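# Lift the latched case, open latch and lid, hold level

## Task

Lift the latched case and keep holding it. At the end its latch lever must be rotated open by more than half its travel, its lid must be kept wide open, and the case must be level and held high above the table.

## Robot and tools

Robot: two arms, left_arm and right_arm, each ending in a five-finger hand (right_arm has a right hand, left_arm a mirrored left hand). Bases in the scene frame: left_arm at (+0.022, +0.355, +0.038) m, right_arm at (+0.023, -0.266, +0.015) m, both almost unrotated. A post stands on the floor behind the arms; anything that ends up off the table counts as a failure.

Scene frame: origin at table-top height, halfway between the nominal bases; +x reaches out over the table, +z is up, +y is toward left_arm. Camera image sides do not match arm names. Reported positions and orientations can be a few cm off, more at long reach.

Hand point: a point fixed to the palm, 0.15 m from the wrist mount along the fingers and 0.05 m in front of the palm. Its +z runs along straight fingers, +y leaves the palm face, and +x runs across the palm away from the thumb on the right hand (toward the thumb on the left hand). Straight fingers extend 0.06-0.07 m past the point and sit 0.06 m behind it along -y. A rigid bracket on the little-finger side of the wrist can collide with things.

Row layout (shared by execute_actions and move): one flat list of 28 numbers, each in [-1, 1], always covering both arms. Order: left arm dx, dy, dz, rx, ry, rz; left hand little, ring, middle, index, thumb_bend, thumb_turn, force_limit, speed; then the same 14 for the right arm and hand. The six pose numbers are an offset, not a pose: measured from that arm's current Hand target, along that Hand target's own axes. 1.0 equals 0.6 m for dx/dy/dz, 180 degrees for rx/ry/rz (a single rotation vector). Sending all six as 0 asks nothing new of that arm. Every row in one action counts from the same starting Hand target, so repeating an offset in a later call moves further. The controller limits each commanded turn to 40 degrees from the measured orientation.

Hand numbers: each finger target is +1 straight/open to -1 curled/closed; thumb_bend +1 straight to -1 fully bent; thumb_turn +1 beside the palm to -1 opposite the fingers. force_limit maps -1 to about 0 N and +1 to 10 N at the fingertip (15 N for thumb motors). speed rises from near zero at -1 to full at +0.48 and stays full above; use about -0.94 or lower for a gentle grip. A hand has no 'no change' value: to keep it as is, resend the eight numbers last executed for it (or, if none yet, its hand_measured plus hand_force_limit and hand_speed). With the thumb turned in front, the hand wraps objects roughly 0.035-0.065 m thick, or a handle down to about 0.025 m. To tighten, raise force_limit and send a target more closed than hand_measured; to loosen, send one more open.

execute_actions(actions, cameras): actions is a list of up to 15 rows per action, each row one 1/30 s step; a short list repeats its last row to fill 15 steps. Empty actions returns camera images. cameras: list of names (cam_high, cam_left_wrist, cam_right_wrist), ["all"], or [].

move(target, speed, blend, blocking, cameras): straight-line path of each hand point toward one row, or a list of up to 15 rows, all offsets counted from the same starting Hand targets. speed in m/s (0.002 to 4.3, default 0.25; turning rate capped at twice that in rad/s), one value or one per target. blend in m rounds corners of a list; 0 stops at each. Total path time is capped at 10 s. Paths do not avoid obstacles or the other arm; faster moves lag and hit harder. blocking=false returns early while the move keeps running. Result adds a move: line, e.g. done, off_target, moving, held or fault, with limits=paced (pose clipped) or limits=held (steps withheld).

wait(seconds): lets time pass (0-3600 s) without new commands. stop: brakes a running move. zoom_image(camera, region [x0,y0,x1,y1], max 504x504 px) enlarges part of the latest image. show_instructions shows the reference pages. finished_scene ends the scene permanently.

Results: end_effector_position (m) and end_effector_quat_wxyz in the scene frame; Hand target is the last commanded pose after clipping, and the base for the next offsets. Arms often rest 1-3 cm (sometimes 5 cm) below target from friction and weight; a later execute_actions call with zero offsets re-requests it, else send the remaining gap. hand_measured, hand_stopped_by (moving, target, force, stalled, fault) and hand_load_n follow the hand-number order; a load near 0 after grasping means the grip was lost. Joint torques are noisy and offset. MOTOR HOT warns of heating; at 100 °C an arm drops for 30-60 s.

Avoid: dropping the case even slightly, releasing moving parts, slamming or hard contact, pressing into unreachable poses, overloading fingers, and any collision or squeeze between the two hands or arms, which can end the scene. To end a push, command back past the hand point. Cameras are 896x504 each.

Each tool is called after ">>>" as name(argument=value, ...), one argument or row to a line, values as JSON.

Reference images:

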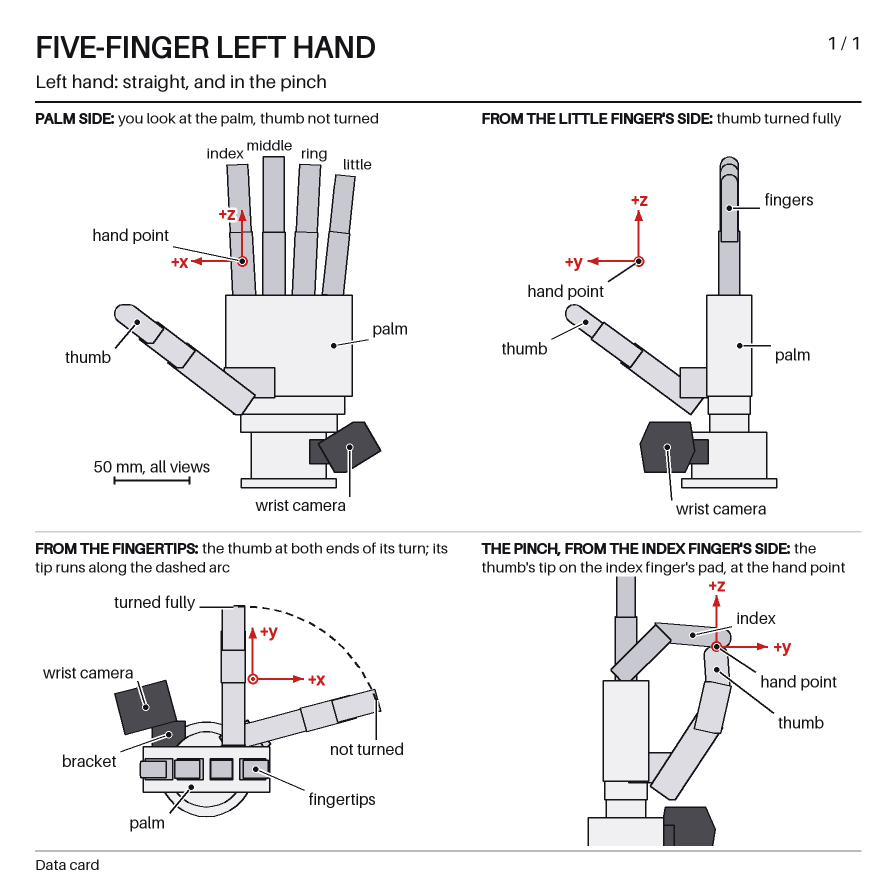

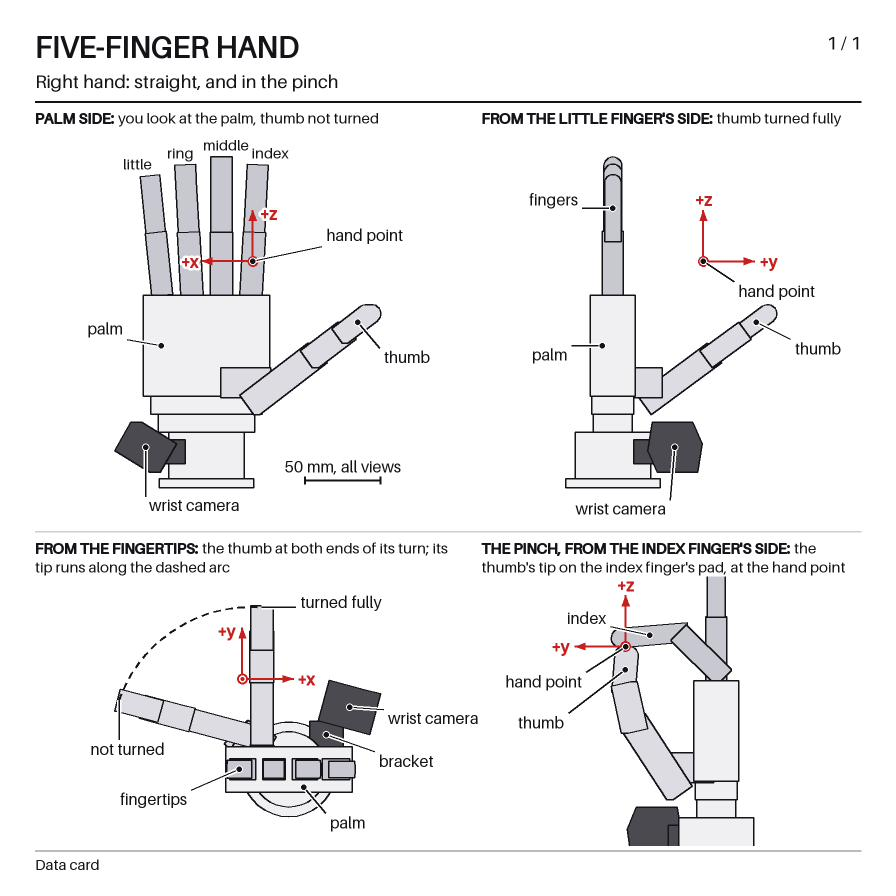

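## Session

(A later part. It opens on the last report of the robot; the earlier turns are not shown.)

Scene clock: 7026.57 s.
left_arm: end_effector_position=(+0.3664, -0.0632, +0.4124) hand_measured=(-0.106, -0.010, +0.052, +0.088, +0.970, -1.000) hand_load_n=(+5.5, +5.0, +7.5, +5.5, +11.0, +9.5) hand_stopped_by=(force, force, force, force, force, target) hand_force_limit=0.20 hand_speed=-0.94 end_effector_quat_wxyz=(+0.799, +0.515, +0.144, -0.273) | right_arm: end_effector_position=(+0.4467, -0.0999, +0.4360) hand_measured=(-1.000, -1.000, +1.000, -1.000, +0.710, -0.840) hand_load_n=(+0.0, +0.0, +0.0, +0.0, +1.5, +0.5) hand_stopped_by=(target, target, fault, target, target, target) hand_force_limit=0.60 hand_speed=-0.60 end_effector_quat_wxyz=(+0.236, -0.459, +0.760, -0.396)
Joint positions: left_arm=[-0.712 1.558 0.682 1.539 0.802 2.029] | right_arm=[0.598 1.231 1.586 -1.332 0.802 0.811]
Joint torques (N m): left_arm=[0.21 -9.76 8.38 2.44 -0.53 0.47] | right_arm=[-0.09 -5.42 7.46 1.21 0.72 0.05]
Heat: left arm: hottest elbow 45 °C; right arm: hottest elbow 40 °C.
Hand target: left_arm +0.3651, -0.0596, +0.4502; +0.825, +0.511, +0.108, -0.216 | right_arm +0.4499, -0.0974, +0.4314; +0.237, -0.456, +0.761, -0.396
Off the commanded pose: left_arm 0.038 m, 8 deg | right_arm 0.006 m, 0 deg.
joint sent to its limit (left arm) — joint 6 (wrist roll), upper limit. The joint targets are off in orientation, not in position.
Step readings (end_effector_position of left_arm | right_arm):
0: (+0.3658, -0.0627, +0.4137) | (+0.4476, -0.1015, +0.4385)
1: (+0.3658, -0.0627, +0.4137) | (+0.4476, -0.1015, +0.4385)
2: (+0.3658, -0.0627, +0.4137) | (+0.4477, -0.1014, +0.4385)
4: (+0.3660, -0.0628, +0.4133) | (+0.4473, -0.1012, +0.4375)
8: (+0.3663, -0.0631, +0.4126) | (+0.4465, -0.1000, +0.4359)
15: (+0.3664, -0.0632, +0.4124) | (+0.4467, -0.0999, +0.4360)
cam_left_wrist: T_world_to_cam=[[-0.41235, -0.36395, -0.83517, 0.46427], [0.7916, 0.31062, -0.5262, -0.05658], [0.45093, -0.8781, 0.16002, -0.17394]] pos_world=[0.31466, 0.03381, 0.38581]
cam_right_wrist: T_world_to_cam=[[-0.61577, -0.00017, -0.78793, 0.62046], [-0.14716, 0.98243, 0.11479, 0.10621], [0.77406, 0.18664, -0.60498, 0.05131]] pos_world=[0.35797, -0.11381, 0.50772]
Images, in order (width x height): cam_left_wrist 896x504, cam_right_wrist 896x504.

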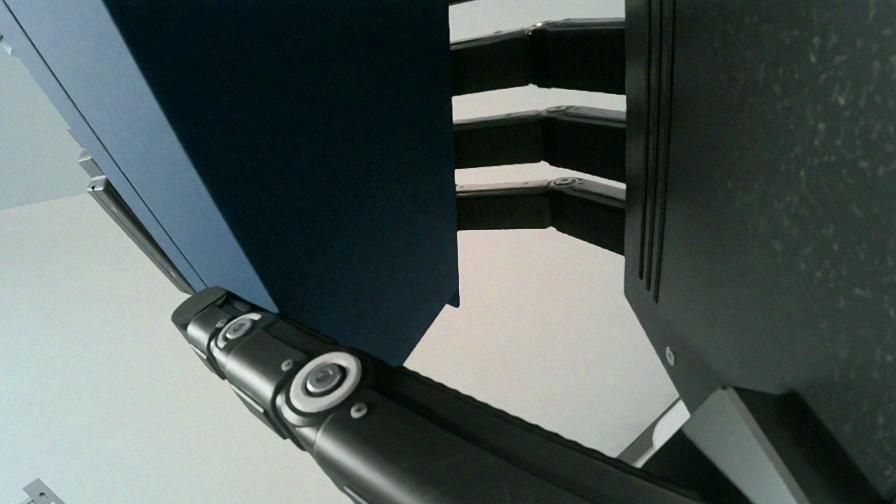

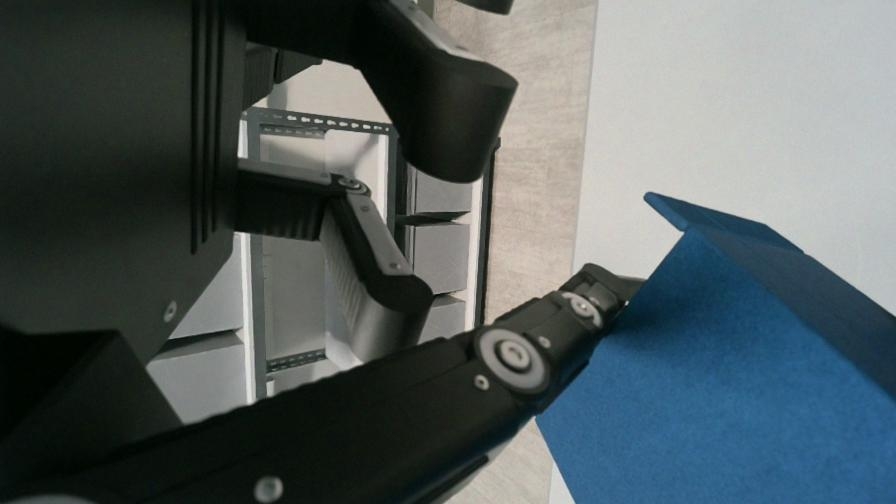

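>>> execute_actions(
  actions=[
    [[0,0,0,0,0,0,-0.6,-0.6,-0.5,-0.47,0.6,-1,0.2,-0.94,0,0.0035,0.0024,0,0,0,-1,-1,1,-1,0.65,-0.84,0.6,-0.6]],
  ],
)

>>> execute_actions(
  actions=[
    [[0,0,0,0,0,0,-0.6,-0.6,-0.5,-0.47,0.6,-1,0.2,-0.94,0,0.0041,0.0029,0,0,0,-1,-1,1,-1,0.59,-0.84,0.6,-0.6]],
  ],
  cameras=["cam_right_wrist","cam_left_wrist"],
)

>>> zoom_image(
  camera="cam_right_wrist",
  region=[520, 160, 800, 420],
)

Scene clock: 7040.23 s.
left_arm: end_effector_position=(+0.3674, -0.0636, +0.4109) hand_measured=(-0.106, -0.010, +0.052, +0.088, +0.970, -1.000) hand_load_n=(+5.5, +5.0, +7.5, +5.5, +11.0, +9.5) hand_stopped_by=(force, force, force, force, force, target) hand_force_limit=0.20 hand_speed=-0.94 end_effector_quat_wxyz=(+0.798, +0.515, +0.147, -0.275) | right_arm: end_effector_position=(+0.4457, -0.0992, +0.4333) hand_measured=(-1.000, -1.000, +1.000, -1.000, +0.652, -0.840) hand_load_n=(+0.0, +0.0, +0.0, +0.0, +3.0, +0.5) hand_stopped_by=(target, target, fault, target, target, target) hand_force_limit=0.60 hand_speed=-0.60 end_effector_quat_wxyz=(+0.236, -0.461, +0.759, -0.395)
Joint positions: left_arm=[-0.712 1.56 0.682 1.537 0.801 2.025] | right_arm=[0.599 1.228 1.577 -1.327 0.801 0.811]
Joint torques (N m): left_arm=[0.03 -9.64 8.42 2.62 -0.47 0.53] | right_arm=[-0.32 -5.25 7.54 1.24 0.78 0.06]
Heat: left arm: hottest elbow 45 °C; right arm: hottest elbow 40 °C.
Hand target: left_arm +0.3652, -0.0596, +0.4502; +0.825, +0.511, +0.108, -0.216 | right_arm +0.4497, -0.0974, +0.4288; +0.237, -0.456, +0.761, -0.396
Off the commanded pose: left_arm 0.040 m, 9 deg | right_arm 0.006 m, 1 deg.
joint sent to its limit (left arm) — joint 6 (wrist roll), upper limit. The joint targets are off in orientation, not in position.
Step readings (end_effector_position of left_arm | right_arm):
0: (+0.3664, -0.0632, +0.4124) | (+0.4467, -0.0999, +0.4360)
1: (+0.3664, -0.0632, +0.4124) | (+0.4467, -0.0999, +0.4360)
2: (+0.3664, -0.0632, +0.4124) | (+0.4468, -0.0998, +0.4357)
4: (+0.3669, -0.0633, +0.4119) | (+0.4465, -0.0997, +0.4349)
8: (+0.3674, -0.0636, +0.4111) | (+0.4457, -0.0992, +0.4334)
15: (+0.3674, -0.0636, +0.4109) | (+0.4457, -0.0992, +0.4333)

Scene clock: 7040.93 s.
left_arm: end_effector_position=(+0.3681, -0.0638, +0.4101) hand_measured=(-0.106, -0.010, +0.052, +0.088, +0.970, -1.000) hand_load_n=(+5.5, +5.0, +7.5, +5.5, +11.0, +9.5) hand_stopped_by=(force, force, force, force, force, target) hand_force_limit=0.20 hand_speed=-0.94 end_effector_quat_wxyz=(+0.798, +0.515, +0.149, -0.276) | right_arm: end_effector_position=(+0.4454, -0.0988, +0.4310) hand_measured=(-1.000, -1.000, +1.000, -1.000, +0.590, -0.840) hand_load_n=(+0.0, +0.0, +0.0, -0.5, +2.0, +0.0) hand_stopped_by=(target, target, fault, target, target, target) hand_force_limit=0.60 hand_speed=-0.60 end_effector_quat_wxyz=(+0.237, -0.461, +0.759, -0.394)
Joint positions: left_arm=[-0.712 1.561 0.682 1.536 0.799 2.022] | right_arm=[0.601 1.225 1.568 -1.32 0.801 0.811]
Joint torques (N m): left_arm=[0.21 -9.64 8.39 2.62 -0.4 0.55] | right_arm=[-0.44 -5.25 7.49 1.26 0.78 0.06]
Heat: left arm: hottest elbow 45 °C; right arm: hottest elbow 40 °C.
Hand target: left_arm +0.3652, -0.0596, +0.4503; +0.825, +0.511, +0.108, -0.216 | right_arm +0.4498, -0.0973, +0.4259; +0.237, -0.456, +0.761, -0.396
Off the commanded pose: left_arm 0.040 m, 9 deg | right_arm 0.007 m, 1 deg.
joint sent to its limit (left arm) — joint 6 (wrist roll), upper limit. The joint targets are off in orientation, not in position.
Step readings (end_effector_position of left_arm | right_arm):
0: (+0.3674, -0.0636, +0.4109) | (+0.4457, -0.0992, +0.4333)
1: (+0.3674, -0.0636, +0.4109) | (+0.4458, -0.0992, +0.4333)
2: (+0.3675, -0.0636, +0.4109) | (+0.4459, -0.0991, +0.4331)
4: (+0.3679, -0.0637, +0.4105) | (+0.4455, -0.0991, +0.4320)
8: (+0.3681, -0.0639, +0.4101) | (+0.4453, -0.0988, +0.4308)
15: (+0.3681, -0.0638, +0.4101) | (+0.4454, -0.0988, +0.4310)
cam_left_wrist: T_world_to_cam=[[-0.42292, -0.36162, -0.83088, 0.46518], [0.78504, 0.31176, -0.53527, -0.05268], [0.4526, -0.87866, 0.15203, -0.17223]] pos_world=[0.31604, 0.03331, 0.3845]
cam_right_wrist: T_world_to_cam=[[-0.61637, -0.00181, -0.78746, 0.61573], [-0.15099, 0.98172, 0.11592, 0.10671], [0.77285, 0.19035, -0.60537, 0.05028]] pos_world=[0.35677, -0.11321, 0.50292]
Images, in order (width x height): cam_left_wrist 896x504, cam_right_wrist 896x504.

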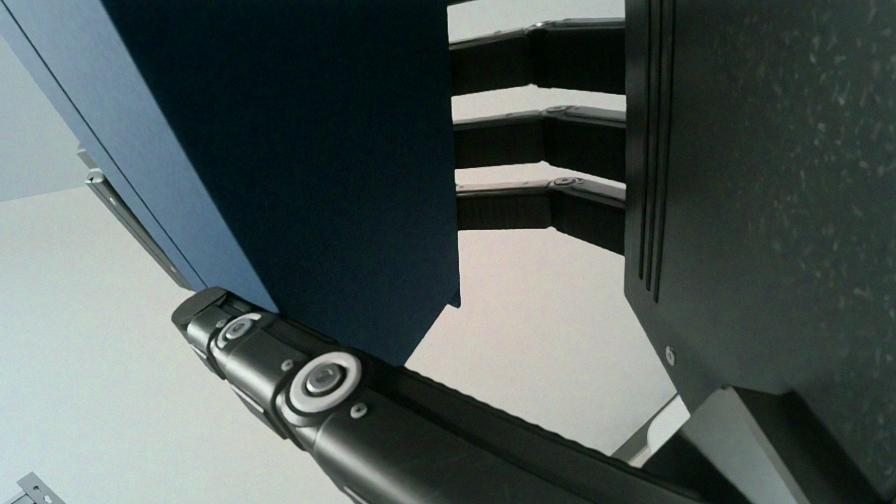

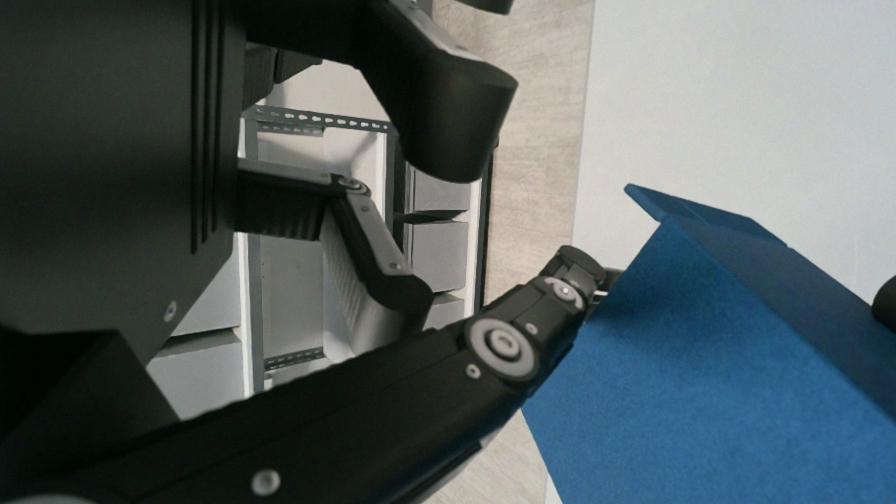

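Scaled by 1.800 from the camera's image (finer frame: 1280x720).

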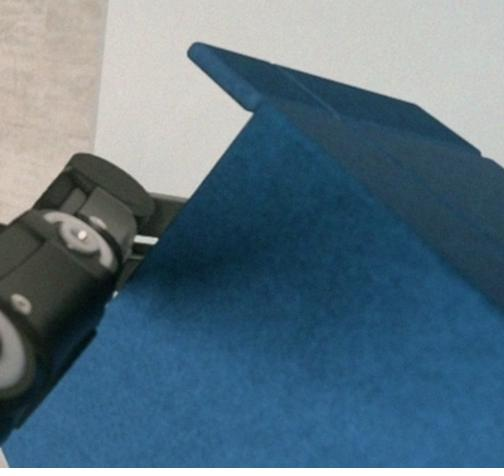

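>>> execute_actions(
  actions=[
    [[0,0,0,0,0,0,-0.6,-0.6,-0.5,-0.47,0.6,-1,0.2,-0.94,0.0007,-0.001,0.0111,0,0,0,-1,-1,1,-1,0.59,-0.84,0.6,-0.6]],
  ],
)

>>> execute_actions(
  actions=[
    [[0,0,0,0,0,0,-0.6,-0.6,-0.5,-0.47,0.6,-1,0.2,-0.94,0.0007,-0.001,0.0111,0,0,0,-1,-1,1,-1,0.59,-0.84,0.6,-0.6]],
  ],
  cameras=["cam_right_wrist","cam_left_wrist"],
)

>>> zoom_image(
  camera="cam_right_wrist",
  region=[520, 160, 800, 420],
)

Scene clock: 7074.37 s.
left_arm: end_effector_position=(+0.3695, -0.0634, +0.4094) hand_measured=(-0.106, -0.010, +0.052, +0.088, +0.970, -1.000) hand_load_n=(+5.5, +5.0, +7.5, +5.5, +11.0, +9.0) hand_stopped_by=(force, force, force, force, force, target) hand_force_limit=0.20 hand_speed=-0.94 end_effector_quat_wxyz=(+0.798, +0.514, +0.151, -0.276) | right_arm: end_effector_position=(+0.4477, -0.0965, +0.4301) hand_measured=(-1.000, -1.000, +1.000, -1.000, +0.592, -0.840) hand_load_n=(-0.5, +0.0, +0.0, +0.0, +2.0, -0.5) hand_stopped_by=(target, target, fault, target, target, target) hand_force_limit=0.60 hand_speed=-0.60 end_effector_quat_wxyz=(+0.243, -0.458, +0.759, -0.393)
Joint positions: left_arm=[-0.711 1.562 0.682 1.536 0.797 2.021] | right_arm=[0.601 1.222 1.559 -1.299 0.797 0.811]
Joint torques (N m): left_arm=[0.15 -9.88 8.4 2.66 -0.29 0.56] | right_arm=[-1.61 -4.89 7.42 1.35 0.57 -0.09]
Heat: left arm: hottest elbow 45 °C; right arm: hottest elbow 39 °C.
Hand target: left_arm +0.3653, -0.0595, +0.4503; +0.825, +0.511, +0.108, -0.216 | right_arm +0.4547, -0.1004, +0.4226; +0.238, -0.456, +0.761, -0.396
Off the commanded pose: left_arm 0.041 m, 9 deg | right_arm 0.011 m, 1 deg.
joint sent to its limit (left arm) — joint 6 (wrist roll), upper limit. The joint targets are off in orientation, not in position.
Step readings (end_effector_position of left_arm | right_arm):
0: (+0.3681, -0.0638, +0.4101) | (+0.4454, -0.0988, +0.4310)
1: (+0.3681, -0.0638, +0.4101) | (+0.4454, -0.0988, +0.4311)
2: (+0.3682, -0.0638, +0.4101) | (+0.4458, -0.0985, +0.4309)
4: (+0.3686, -0.0637, +0.4099) | (+0.4468, -0.0972, +0.4307)
8: (+0.3692, -0.0635, +0.4094) | (+0.4475, -0.0967, +0.4299)
15: (+0.3695, -0.0634, +0.4094) | (+0.4477, -0.0965, +0.4301)

Scene clock: 7075.17 s.
left_arm: end_effector_position=(+0.3678, -0.0618, +0.4126) hand_measured=(-0.106, -0.010, +0.052, +0.088, +0.970, -1.000) hand_load_n=(+5.5, +5.0, +7.0, +5.0, +11.0, +9.0) hand_stopped_by=(force, force, force, force, force, target) hand_force_limit=0.20 hand_speed=-0.94 end_effector_quat_wxyz=(+0.803, +0.515, +0.141, -0.264) | right_arm: end_effector_position=(+0.4533, -0.1029, +0.4196) hand_measured=(-1.000, -1.000, +1.000, -1.000, +0.590, -0.840) hand_load_n=(+0.0, +0.0, +0.0, +0.5, +0.0, +0.0) hand_stopped_by=(target, target, fault, target, target, target) hand_force_limit=0.60 hand_speed=-0.60 end_effector_quat_wxyz=(+0.236, -0.457, +0.762, -0.394)
Joint positions: left_arm=[-0.71 1.562 0.682 1.542 0.798 2.048] | right_arm=[0.58 1.225 1.535 -1.276 0.791 0.799]
Joint torques (N m): left_arm=[-0.03 -9.76 8.39 2.35 -0.36 0.31] | right_arm=[-1.14 -5.25 8.69 1.26 0.5 -0.13]
Heat: left arm: hottest elbow 45 °C; right arm: hottest elbow 39 °C.
Hand target: left_arm +0.3652, -0.0595, +0.4502; +0.825, +0.511, +0.108, -0.216 | right_arm +0.4596, -0.1036, +0.4192; +0.237, -0.456, +0.761, -0.396
Off the commanded pose: left_arm 0.038 m, 7 deg | right_arm 0.006 m, 0 deg.
joint sent to its limit (left arm) — joint 6 (wrist roll), upper limit. The joint targets are off in orientation, not in position.
Step readings (end_effector_position of left_arm | right_arm):
0: (+0.3695, -0.0634, +0.4094) | (+0.4477, -0.0965, +0.4301)
1: (+0.3695, -0.0634, +0.4094) | (+0.4478, -0.0964, +0.4301)
2: (+0.3695, -0.0633, +0.4094) | (+0.4482, -0.0960, +0.4296)
4: (+0.3699, -0.0631, +0.4095) | (+0.4491, -0.0958, +0.4291)
8: (+0.3692, -0.0629, +0.4100) | (+0.4521, -0.0993, +0.4269)
15: (+0.3680, -0.0619, +0.4124) | (+0.4533, -0.1029, +0.4196)
cam_left_wrist: T_world_to_cam=[[-0.39447, -0.37178, -0.84034, 0.4607], [0.79518, 0.32019, -0.51494, -0.06341], [0.46052, -0.87135, 0.16933, -0.18038]] pos_world=[0.31522, 0.03442, 0.38503]
cam_right_wrist: T_world_to_cam=[[-0.61584, 0.0071, -0.78783, 0.61237], [-0.14261, 0.98244, 0.12033, 0.10763], [0.77485, 0.18646, -0.60402, 0.03614]] pos_world=[0.36447, -0.11682, 0.49133]
Images, in order (width x height): cam_left_wrist 896x504, cam_right_wrist 896x504.

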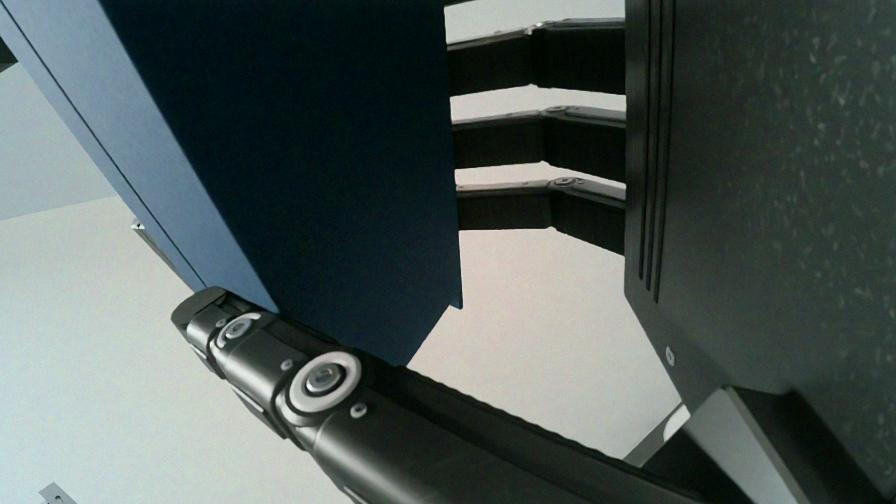

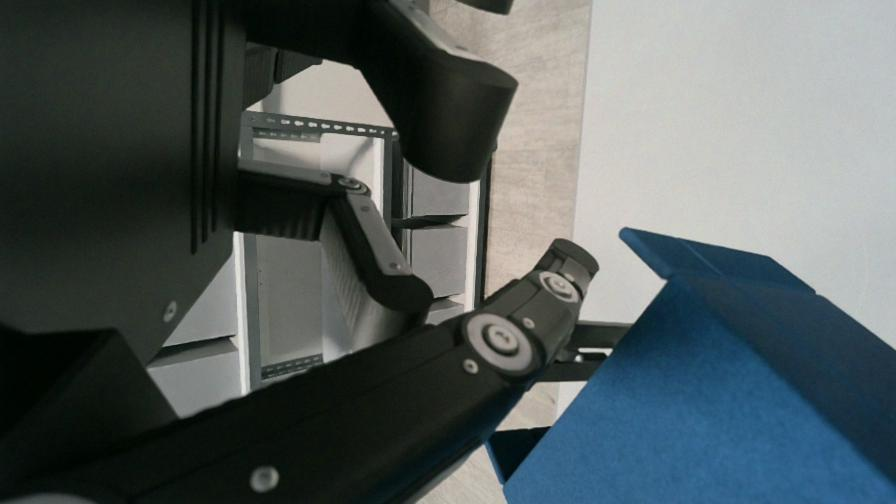

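Scaled by 1.800 from the camera's image (finer frame: 1280x720).

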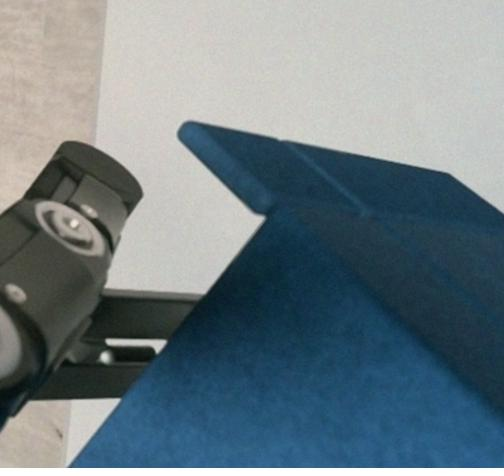

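>>> move(
  target=[
    [0,0,0,0,0,0,-0.6,-0.6,-0.5,-0.47,0.6,-1,0.2,-0.94,0,-0.15,-0.105,0,0,0,-1,-1,1,-1,0.59,-0.84,0.6,-0.3],
    [0,0,0,0,0,0,-0.6,-0.6,-0.5,-0.47,0.6,-1,0.2,-0.94,0.24,-0.26,-0.07,0,0,0,-1,-1,1,-1,0.93,-0.84,0.6,-0.3],
  ],
  speed=0.15,
  blend=0.02,
)

Scene clock: 7268.50 s.
left_arm: end_effector_position=(+0.3678, -0.0618, +0.4126) hand_measured=(-0.106, -0.010, +0.052, +0.088, +0.970, -1.000) hand_load_n=(+5.5, +5.0, +7.0, +5.0, +11.5, +8.5) hand_stopped_by=(force, force, force, force, force, target) hand_force_limit=0.20 hand_speed=-0.94 end_effector_quat_wxyz=(+0.803, +0.516, +0.140, -0.264) | right_arm: end_effector_position=(+0.4401, -0.2528, +0.5491) hand_measured=(-1.000, -1.000, +1.000, -1.000, +0.930, -0.840) hand_load_n=(+0.0, +0.0, +0.0, +0.0, +0.0, +0.0) hand_stopped_by=(target, target, fault, target, target, target) hand_force_limit=0.60 hand_speed=-0.30 end_effector_quat_wxyz=(+0.215, -0.467, +0.767, -0.384)
Joint positions: left_arm=[-0.71 1.562 0.682 1.542 0.798 2.049] | right_arm=[0.164 1.227 1.917 -1.469 0.509 0.412]
Joint torques (N m): left_arm=[-0.03 -9.93 8.4 2.45 -0.33 0.25] | right_arm=[-1.03 -5.19 10.1 1.73 0.24 -0.12]
Heat: left arm: hottest elbow 44 °C; right arm: hottest elbow 39 °C.
Hand target: left_arm +0.3652, -0.0595, +0.4502; +0.825, +0.511, +0.108, -0.216 | right_arm +0.4404, -0.2564, +0.5712; +0.238, -0.456, +0.760, -0.396
Off the commanded pose: left_arm 0.038 m, 7 deg | right_arm 0.022 m, 3 deg.
joint sent to its limit (left arm) — joint 6 (wrist roll), upper limit. The joint targets are off in orientation, not in position.
move: off_target (right_arm); target 2's new numbers were sent with right_arm's hand 0.022 m and 3 deg from that target

>>> move(
  target=[-0.1603,0.0452,-0.0917,-0.0101,-0.0251,0.0352,-0.6,-0.6,-0.5,-0.47,0.6,-1,0.2,-0.94,0,0,0,0,0,0,-1,-1,1,-1,0.93,-0.84,0.6,-0.3],
  speed=0.06,
  cameras=["all"],
)

Scene clock: 7277.10 s.
left_arm: end_effector_position=(+0.3004, +0.0157, +0.4752) hand_measured=(-0.106, -0.010, +0.052, +0.088, +0.970, -1.000) hand_load_n=(+5.5, +5.0, +7.0, +5.0, +11.0, +8.5) hand_stopped_by=(force, force, force, force, force, target) hand_force_limit=0.20 hand_speed=-0.94 end_effector_quat_wxyz=(+0.827, +0.509, +0.078, -0.224) | right_arm: end_effector_position=(+0.4401, -0.2528, +0.5491) hand_measured=(-1.000, -1.000, +1.000, -1.000, +0.930, -0.840) hand_load_n=(+0.0, +0.0, +0.0, +0.0, +0.0, +0.0) hand_stopped_by=(target, target, fault, target, target, target) hand_force_limit=0.60 hand_speed=-0.30 end_effector_quat_wxyz=(+0.215, -0.467, +0.767, -0.384)
Joint positions: left_arm=[-0.646 1.258 0.52 1.548 0.866 2.051] | right_arm=[0.164 1.227 1.917 -1.469 0.509 0.412]
Joint torques (N m): left_arm=[0.73 -5.89 5.53 2.04 -0.45 0.22] | right_arm=[-1.08 -5.25 10.06 1.72 0.24 -0.15]
Heat: left arm: hottest elbow 44 °C; right arm: hottest elbow 40 °C.
Hand target: left_arm +0.2953, +0.0236, +0.4852; +0.847, +0.494, +0.050, -0.189 | right_arm +0.4404, -0.2564, +0.5712; +0.238, -0.456, +0.760, -0.396
Off the commanded pose: left_arm 0.014 m, 6 deg | right_arm 0.022 m, 3 deg.
joint sent to its limit (left arm) — joint 4 (wrist pitch), upper limit; joint 6 (wrist roll), upper limit. The joint targets are off in orientation, not in position.
move: off_target (left_arm)
cam_left_wrist: T_world_to_cam=[[-0.26411, -0.4251, -0.86576, 0.48925], [0.85822, 0.30602, -0.41207, -0.06991], [0.44012, -0.85184, 0.28401, -0.14102]] pos_world=[0.25128, 0.10925, 0.43481]
cam_right_wrist: T_world_to_cam=[[-0.65608, 0.00438, -0.75467, 0.70612], [-0.13513, 0.98314, 0.12318, 0.23268], [0.74249, 0.1828, -0.64443, 0.18801]] pos_world=[0.35512, -0.26622, 0.62538]

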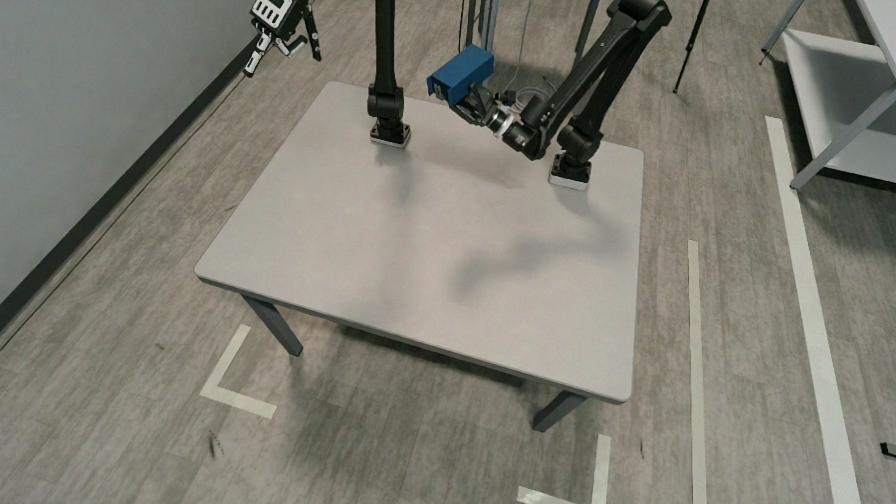

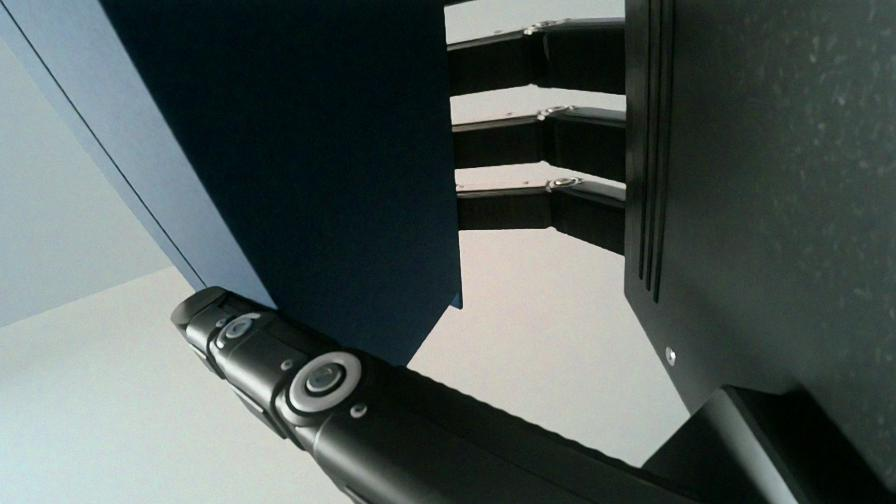

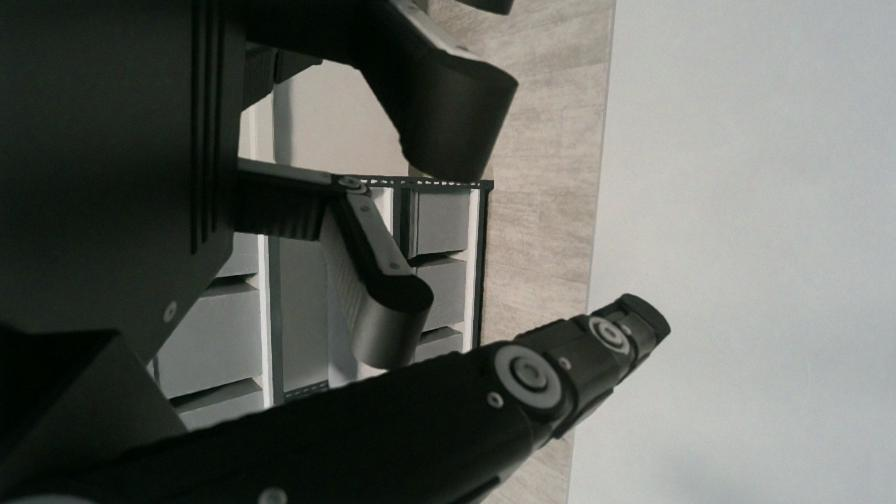

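>>> zoom_image(
  camera="cam_high",
  region=[410, 30, 510, 130],
)

Scaled by 5.040 from the camera's image (finer frame: 1280x720).

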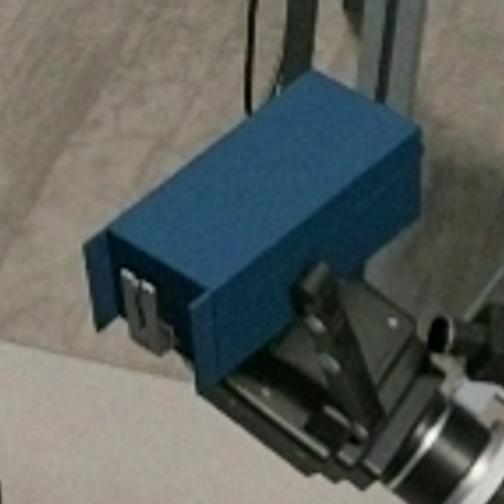

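>>> move(
  target=[0,0,0,0,0,0,-0.6,-0.6,-0.5,-0.47,0.6,-1,0.2,-0.94,-0.347,0.1287,-0.2245,0,0,0,-1,-1,1,-1,0.93,-0.8,0.6,-0.3],
  speed=0.12,
  cameras=["cam_right_wrist"],
)

Scene clock: 7314.93 s.
left_arm: end_effector_position=(+0.3004, +0.0157, +0.4752) hand_measured=(-0.106, -0.010, +0.052, +0.088, +0.970, -1.000) hand_load_n=(+5.5, +5.0, +7.0, +5.0, +11.5, +8.5) hand_stopped_by=(force, force, force, force, force, target) hand_force_limit=0.20 hand_speed=-0.94 end_effector_quat_wxyz=(+0.827, +0.509, +0.078, -0.224) | right_arm: end_effector_position=(+0.4043, -0.0016, +0.5722) hand_measured=(-1.000, -1.000, +1.000, -1.000, +0.930, -0.800) hand_load_n=(+0.0, +0.0, +0.0, +0.0, +0.0, +0.0) hand_stopped_by=(target, target, fault, target, target, target) hand_force_limit=0.60 hand_speed=-0.30 end_effector_quat_wxyz=(+0.309, -0.481, +0.720, -0.394)
Joint positions: left_arm=[-0.646 1.258 0.52 1.548 0.866 2.051] | right_arm=[0.871 1.423 2.136 -1.694 0.927 0.95]
Joint torques (N m): left_arm=[0.44 -5.77 5.5 2.04 -0.47 0.22] | right_arm=[0.15 -6.42 9.94 0.17 0.69 0.14]
Heat: left arm: hottest elbow 42 °C; right arm: hottest elbow 41 °C.
Hand target: left_arm +0.2953, +0.0236, +0.4852; +0.847, +0.494, +0.050, -0.189 | right_arm +0.4021, +0.0002, +0.5850; +0.238, -0.456, +0.761, -0.396
Off the commanded pose: left_arm 0.014 m, 6 deg | right_arm 0.013 m, 10 deg.
joint sent to its limit (left arm) — joint 4 (wrist pitch), upper limit; joint 6 (wrist roll), upper limit. The joint targets are off in orientation, not in position.
joint sent to its limit (right arm) — joint 4 (wrist pitch), lower limit. The joint targets are off in orientation, not in position.
move: off_target (right_arm)
cam_right_wrist: T_world_to_cam=[[-0.52081, -0.05041, -0.85218, 0.70006], [-0.28529, 0.95114, 0.11808, 0.04174], [0.80459, 0.30462, -0.50975, 0.08155]] pos_world=[0.31089, -0.02925, 0.63322]

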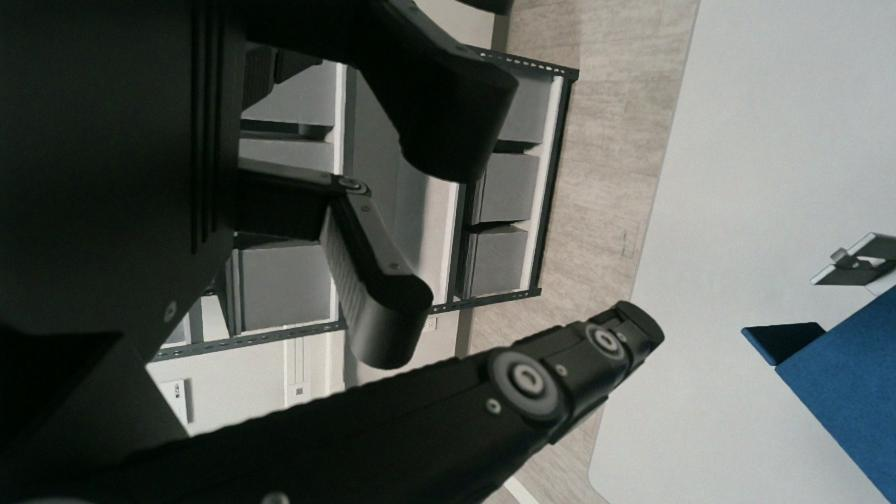

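>>> move(
  target=[0.0226,-0.0682,-0.0423,0,0,0,-0.6,-0.6,-0.5,-0.47,0.6,-1,0.2,-0.94,0,0,0,0,0,0,-1,-1,1,-1,0.93,-0.8,0.6,-0.3],
  speed=0.06,
)

Scene clock: 7321.43 s.
left_arm: end_effector_position=(+0.2950, +0.0199, +0.4328) hand_measured=(-0.106, -0.010, +0.052, +0.088, +0.970, -1.000) hand_load_n=(+5.0, +5.0, +7.0, +5.0, +11.5, +8.5) hand_stopped_by=(force, force, force, force, force, target) hand_force_limit=0.20 hand_speed=-0.94 end_effector_quat_wxyz=(+0.806, +0.531, +0.109, -0.240) | right_arm: end_effector_position=(+0.4044, -0.0016, +0.5722) hand_measured=(-1.000, -1.000, +1.000, -1.000, +0.930, -0.800) hand_load_n=(+0.0, +0.0, +0.0, +0.0, +0.0, +0.0) hand_stopped_by=(target, target, fault, target, target, target) hand_force_limit=0.60 hand_speed=-0.30 end_effector_quat_wxyz=(+0.309, -0.481, +0.720, -0.394)
Joint positions: left_arm=[-0.634 1.266 0.437 1.548 0.893 2.051] | right_arm=[0.871 1.423 2.136 -1.694 0.927 0.951]
Joint torques (N m): left_arm=[0.79 -4.19 5.2 2.17 -0.44 0.22] | right_arm=[0.09 -6.3 9.95 0.2 0.7 0.14]
Heat: left arm: hottest elbow 42 °C; right arm: hottest elbow 41 °C.
Hand target: left_arm +0.2953, +0.0236, +0.4352; +0.847, +0.494, +0.050, -0.189 | right_arm +0.4021, +0.0002, +0.5850; +0.237, -0.456, +0.761, -0.396
Off the commanded pose: left_arm 0.004 m, 11 deg | right_arm 0.013 m, 10 deg.
joint sent to its limit (left arm) — joint 4 (wrist pitch), upper limit; joint 6 (wrist roll), upper limit. The joint targets are off in orientation, not in position.
joint sent to its limit (right arm) — joint 4 (wrist pitch), lower limit. The joint targets are off in orientation, not in position.
move: off_target (left_arm)

>>> move(
  target=[0,0,0,0,0,0,-0.6,-0.6,-0.5,-0.47,0.6,-1,0.2,-0.94,0.0017,0.1199,0.0758,-0.05,0,0,-1,-1,1,-1,0.93,-0.8,0.6,-0.3],
  speed=0.08,
  cameras=["cam_right_wrist"],
)

>>> zoom_image(
  camera="cam_right_wrist",
  region=[600, 160, 880, 440],
)

Scene clock: 7341.57 s.
left_arm: end_effector_position=(+0.2950, +0.0199, +0.4328) hand_measured=(-0.106, -0.010, +0.052, +0.088, +0.970, -1.000) hand_load_n=(+5.0, +5.0, +7.0, +5.0, +11.0, +9.0) hand_stopped_by=(force, force, force, force, force, target) hand_force_limit=0.20 hand_speed=-0.94 end_effector_quat_wxyz=(+0.806, +0.531, +0.109, -0.240) | right_arm: end_effector_position=(+0.4001, +0.0100, +0.4936) hand_measured=(-1.000, -1.000, +1.000, -1.000, +0.930, -0.800) hand_load_n=(+0.0, +0.0, +0.0, +0.0, +0.0, +0.0) hand_stopped_by=(target, target, fault, target, target, target) hand_force_limit=0.60 hand_speed=-0.30 end_effector_quat_wxyz=(+0.252, -0.495, +0.765, -0.327)
Joint positions: left_arm=[-0.634 1.266 0.437 1.548 0.893 2.051] | right_arm=[0.828 1.409 1.964 -1.694 0.758 1.063]
Joint torques (N m): left_arm=[0.62 -3.96 5.22 2.18 -0.45 0.22] | right_arm=[-1.55 -7.53 7.64 0.05 0.46 0.12]
Heat: left arm: hottest elbow 41 °C; right arm: hottest elbow 41 °C.
Hand target: left_arm +0.2953, +0.0236, +0.4352; +0.847, +0.494, +0.050, -0.189 | right_arm +0.3981, +0.0010, +0.5000; +0.201, -0.473, +0.789, -0.335
Off the commanded pose: left_arm 0.004 m, 11 deg | right_arm 0.011 m, 7 deg.
joint sent to its limit (left arm) — joint 4 (wrist pitch), upper limit; joint 6 (wrist roll), upper limit. The joint targets are off in orientation, not in position.
joint sent to its limit (right arm) — joint 4 (wrist pitch), lower limit. The joint targets are off in orientation, not in position.
move: off_target (right_arm)
cam_right_wrist: T_world_to_cam=[[-0.66986, 0.01985, -0.74223, 0.63614], [-0.22767, 0.946, 0.23077, -0.03993], [0.70672, 0.32357, -0.62916, 0.13932]] pos_world=[0.31857, -0.01993, 0.56903]

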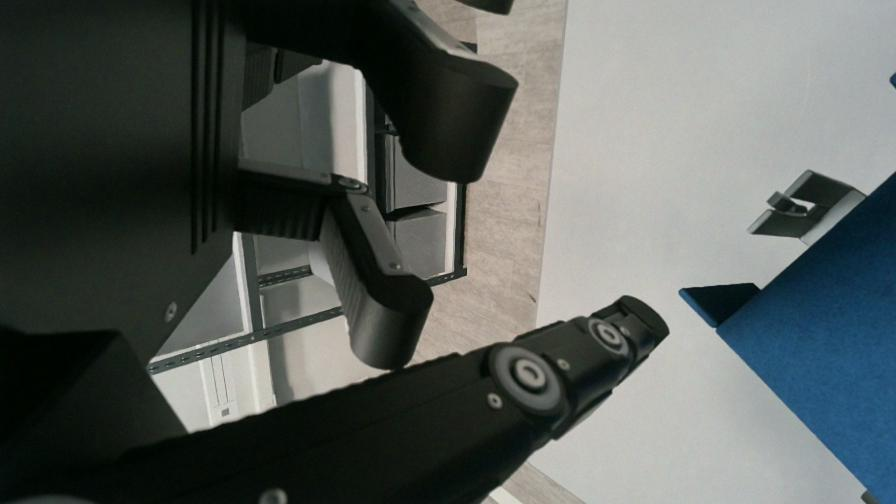

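Scaled by 1.800 from the camera's image (finer frame: 1280x720).

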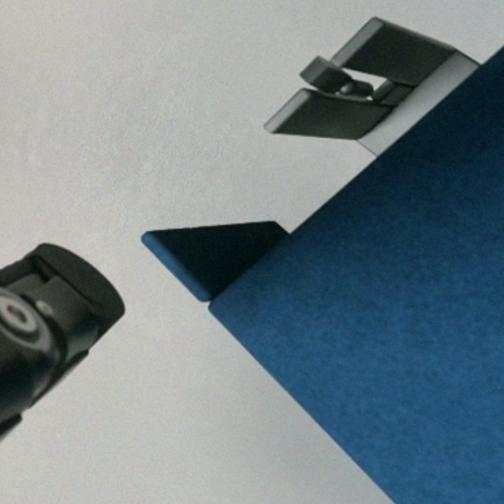

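>>> move(
  target=[0,0,0,0,0,0,-0.6,-0.6,-0.5,-0.47,0.6,-1,0.2,-0.94,0.0213,0.0333,0.0253,0,0,0,-1,-1,1,-1,0.93,-0.8,0.6,-0.3],
  speed=0.08,
  cameras=["cam_right_wrist"],
)

>>> zoom_image(
  camera="cam_right_wrist",
  region=[580, 200, 820, 440],
)

Scene clock: 7372.40 s.
left_arm: end_effector_position=(+0.2950, +0.0199, +0.4328) hand_measured=(-0.106, -0.010, +0.052, +0.088, +0.970, -1.000) hand_load_n=(+5.5, +5.0, +7.0, +5.0, +11.5, +8.5) hand_stopped_by=(force, force, force, force, force, target) hand_force_limit=0.20 hand_speed=-0.94 end_effector_quat_wxyz=(+0.806, +0.531, +0.109, -0.240) | right_arm: end_effector_position=(+0.3913, +0.0000, +0.4691) hand_measured=(-1.000, -1.000, +1.000, -1.000, +0.930, -0.800) hand_load_n=(+0.0, +0.0, +0.0, +0.0, +0.0, +0.0) hand_stopped_by=(target, target, fault, target, target, target) hand_force_limit=0.60 hand_speed=-0.30 end_effector_quat_wxyz=(+0.232, -0.492, +0.772, -0.329)
Joint positions: left_arm=[-0.634 1.266 0.437 1.548 0.893 2.051] | right_arm=[0.827 1.376 1.873 -1.694 0.758 1.1]
Joint torques (N m): left_arm=[0.32 -3.78 5.26 2.18 -0.45 0.2] | right_arm=[-1.26 -8.29 7.65 -0.05 0.49 0.12]
Heat: left arm: hottest elbow 41 °C; right arm: hottest elbow 41 °C.
Hand target: left_arm +0.2953, +0.0236, +0.4352; +0.847, +0.494, +0.050, -0.189 | right_arm +0.3894, -0.0089, +0.4751; +0.201, -0.474, +0.789, -0.335
Off the commanded pose: left_arm 0.004 m, 11 deg | right_arm 0.011 m, 5 deg.
joint sent to its limit (left arm) — joint 4 (wrist pitch), upper limit; joint 6 (wrist roll), upper limit. The joint targets are off in orientation, not in position.
joint sent to its limit (right arm) — joint 4 (wrist pitch), lower limit. The joint targets are off in orientation, not in position.
move: off_target (right_arm)
cam_right_wrist: T_world_to_cam=[[-0.69169, 0.02509, -0.72176, 0.61116], [-0.19594, 0.95539, 0.22098, -0.0346], [0.69511, 0.29427, -0.65592, 0.15039]] pos_world=[0.31141, -0.02653, 0.5474]

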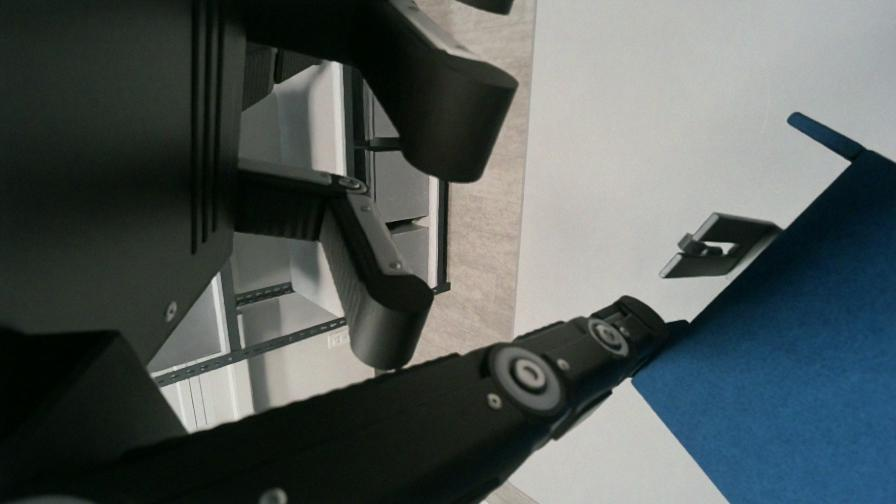

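Scaled by 2.100 from the camera's image (finer frame: 1280x720).

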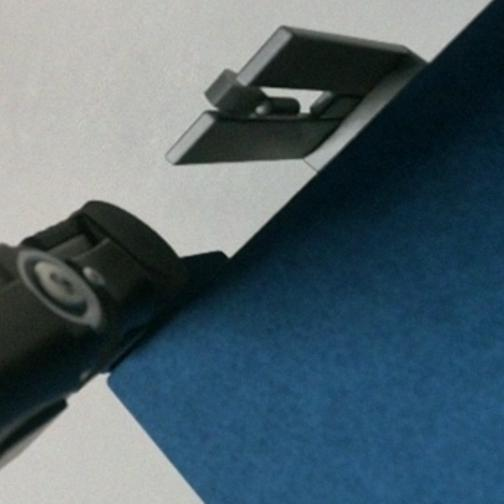

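>>> move(
  target=[0,0,0,0,0,0,-0.6,-0.6,-0.5,-0.47,0.6,-1,0.2,-0.94,-0.0365,0.0077,-0.0078,0,0,0,-1,-1,1,-1,0.93,-0.88,0.6,-0.3],
  speed=0.08,
  cameras=["cam_right_wrist"],
)

>>> zoom_image(
  camera="cam_right_wrist",
  region=[580, 200, 820, 440],
)

Scene clock: 7424.13 s.
left_arm: end_effector_position=(+0.2956, +0.0204, +0.4328) hand_measured=(-0.106, -0.010, +0.052, +0.088, +0.970, -1.000) hand_load_n=(+5.0, +5.0, +7.0, +5.5, +11.0, +9.0) hand_stopped_by=(force, force, force, force, force, target) hand_force_limit=0.20 hand_speed=-0.94 end_effector_quat_wxyz=(+0.806, +0.531, +0.110, -0.239) | right_arm: end_effector_position=(+0.3951, +0.0066, +0.4622) hand_measured=(-1.000, -1.000, +1.000, -1.000, +0.930, -0.880) hand_load_n=(+0.0, +0.0, +0.0, +0.0, +0.0, +0.0) hand_stopped_by=(target, target, fault, target, target, target) hand_force_limit=0.60 hand_speed=-0.30 end_effector_quat_wxyz=(+0.228, -0.488, +0.775, -0.330)
Joint positions: left_arm=[-0.633 1.266 0.437 1.548 0.893 2.051] | right_arm=[0.833 1.394 1.873 -1.695 0.762 1.123]
Joint torques (N m): left_arm=[0.5 -3.78 5.24 2.19 -0.47 0.24] | right_arm=[0.67 -7.06 10.74 -0.03 0.64 0.13]
Heat: left arm: hottest elbow 40 °C; right arm: hottest elbow 40 °C.
Hand target: left_arm +0.2954, +0.0236, +0.4352; +0.847, +0.494, +0.050, -0.189 | right_arm +0.3940, +0.0135, +0.4750; +0.201, -0.473, +0.789, -0.335
Off the commanded pose: left_arm 0.004 m, 11 deg | right_arm 0.015 m, 4 deg.
joint sent to its limit (left arm) — joint 4 (wrist pitch), upper limit; joint 6 (wrist roll), upper limit. The joint targets are off in orientation, not in position.
joint sent to its limit (right arm) — joint 4 (wrist pitch), lower limit. The joint targets are off in orientation, not in position.
move: off_target (right_arm)
cam_right_wrist: T_world_to_cam=[[-0.69378, 0.03276, -0.71944, 0.60832], [-0.18412, 0.9577, 0.22116, -0.04335], [0.69625, 0.2859, -0.6584, 0.1421]] pos_world=[0.31512, -0.01904, 0.5408]

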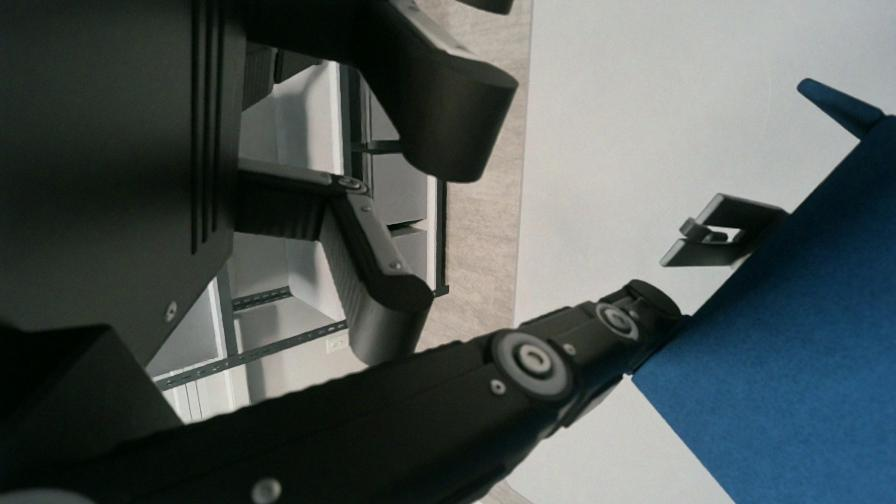

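Scaled by 2.100 from the camera's image (finer frame: 1280x720).

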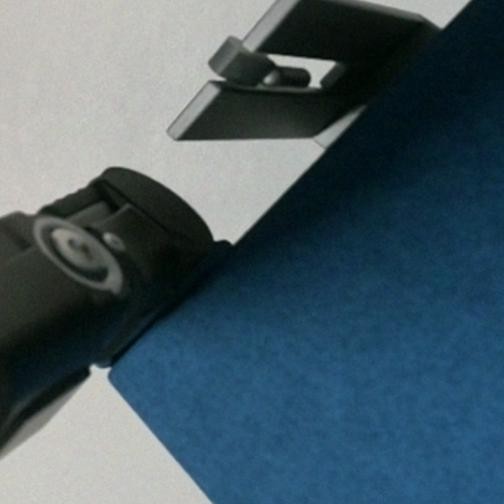

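>>> move(
  target=[0,0,0,0,0,0,-0.6,-0.6,-0.5,-0.47,0.6,-1,0.2,-0.94,-0.0105,-0.0182,-0.0148,0,0,0,-1,-1,1,-1,0.93,-0.88,0.6,-0.3],
  speed=0.08,
)

Scene clock: 7445.27 s.
left_arm: end_effector_position=(+0.2960, +0.0209, +0.4329) hand_measured=(-0.106, -0.010, +0.052, +0.088, +0.970, -1.000) hand_load_n=(+5.5, +5.0, +6.5, +5.0, +11.5, +9.0) hand_stopped_by=(force, force, force, force, force, target) hand_force_limit=0.20 hand_speed=-0.94 end_effector_quat_wxyz=(+0.806, +0.531, +0.109, -0.237) | right_arm: end_effector_position=(+0.3988, +0.0108, +0.4774) hand_measured=(-1.000, -1.000, +1.000, -1.000, +0.930, -0.880) hand_load_n=(+0.0, +0.0, +0.0, +0.5, +0.0, +0.0) hand_stopped_by=(target, target, fault, target, target, target) hand_force_limit=0.60 hand_speed=-0.30 end_effector_quat_wxyz=(+0.243, -0.482, +0.776, -0.326)
Joint positions: left_arm=[-0.631 1.266 0.437 1.548 0.893 2.054] | right_arm=[0.833 1.405 1.919 -1.698 0.762 1.124]
Joint torques (N m): left_arm=[0.5 -3.72 5.22 2.18 -0.45 0.2] | right_arm=[0.73 -6.53 10.93 0.12 0.6 -0.06]
Heat: left arm: hottest elbow 40 °C; right arm: hottest elbow 40 °C.
Hand target: left_arm +0.2954, +0.0236, +0.4352; +0.847, +0.494, +0.050, -0.189 | right_arm +0.3979, +0.0186, +0.4891; +0.201, -0.474, +0.789, -0.335
Off the commanded pose: left_arm 0.004 m, 11 deg | right_arm 0.014 m, 5 deg.
joint sent to its limit (left arm) — joint 4 (wrist pitch), upper limit; joint 6 (wrist roll), upper limit. The joint targets are off in orientation, not in position.
joint sent to its limit (right arm) — joint 4 (wrist pitch), lower limit. The joint targets are off in orientation, not in position.
move: off_target (right_arm)


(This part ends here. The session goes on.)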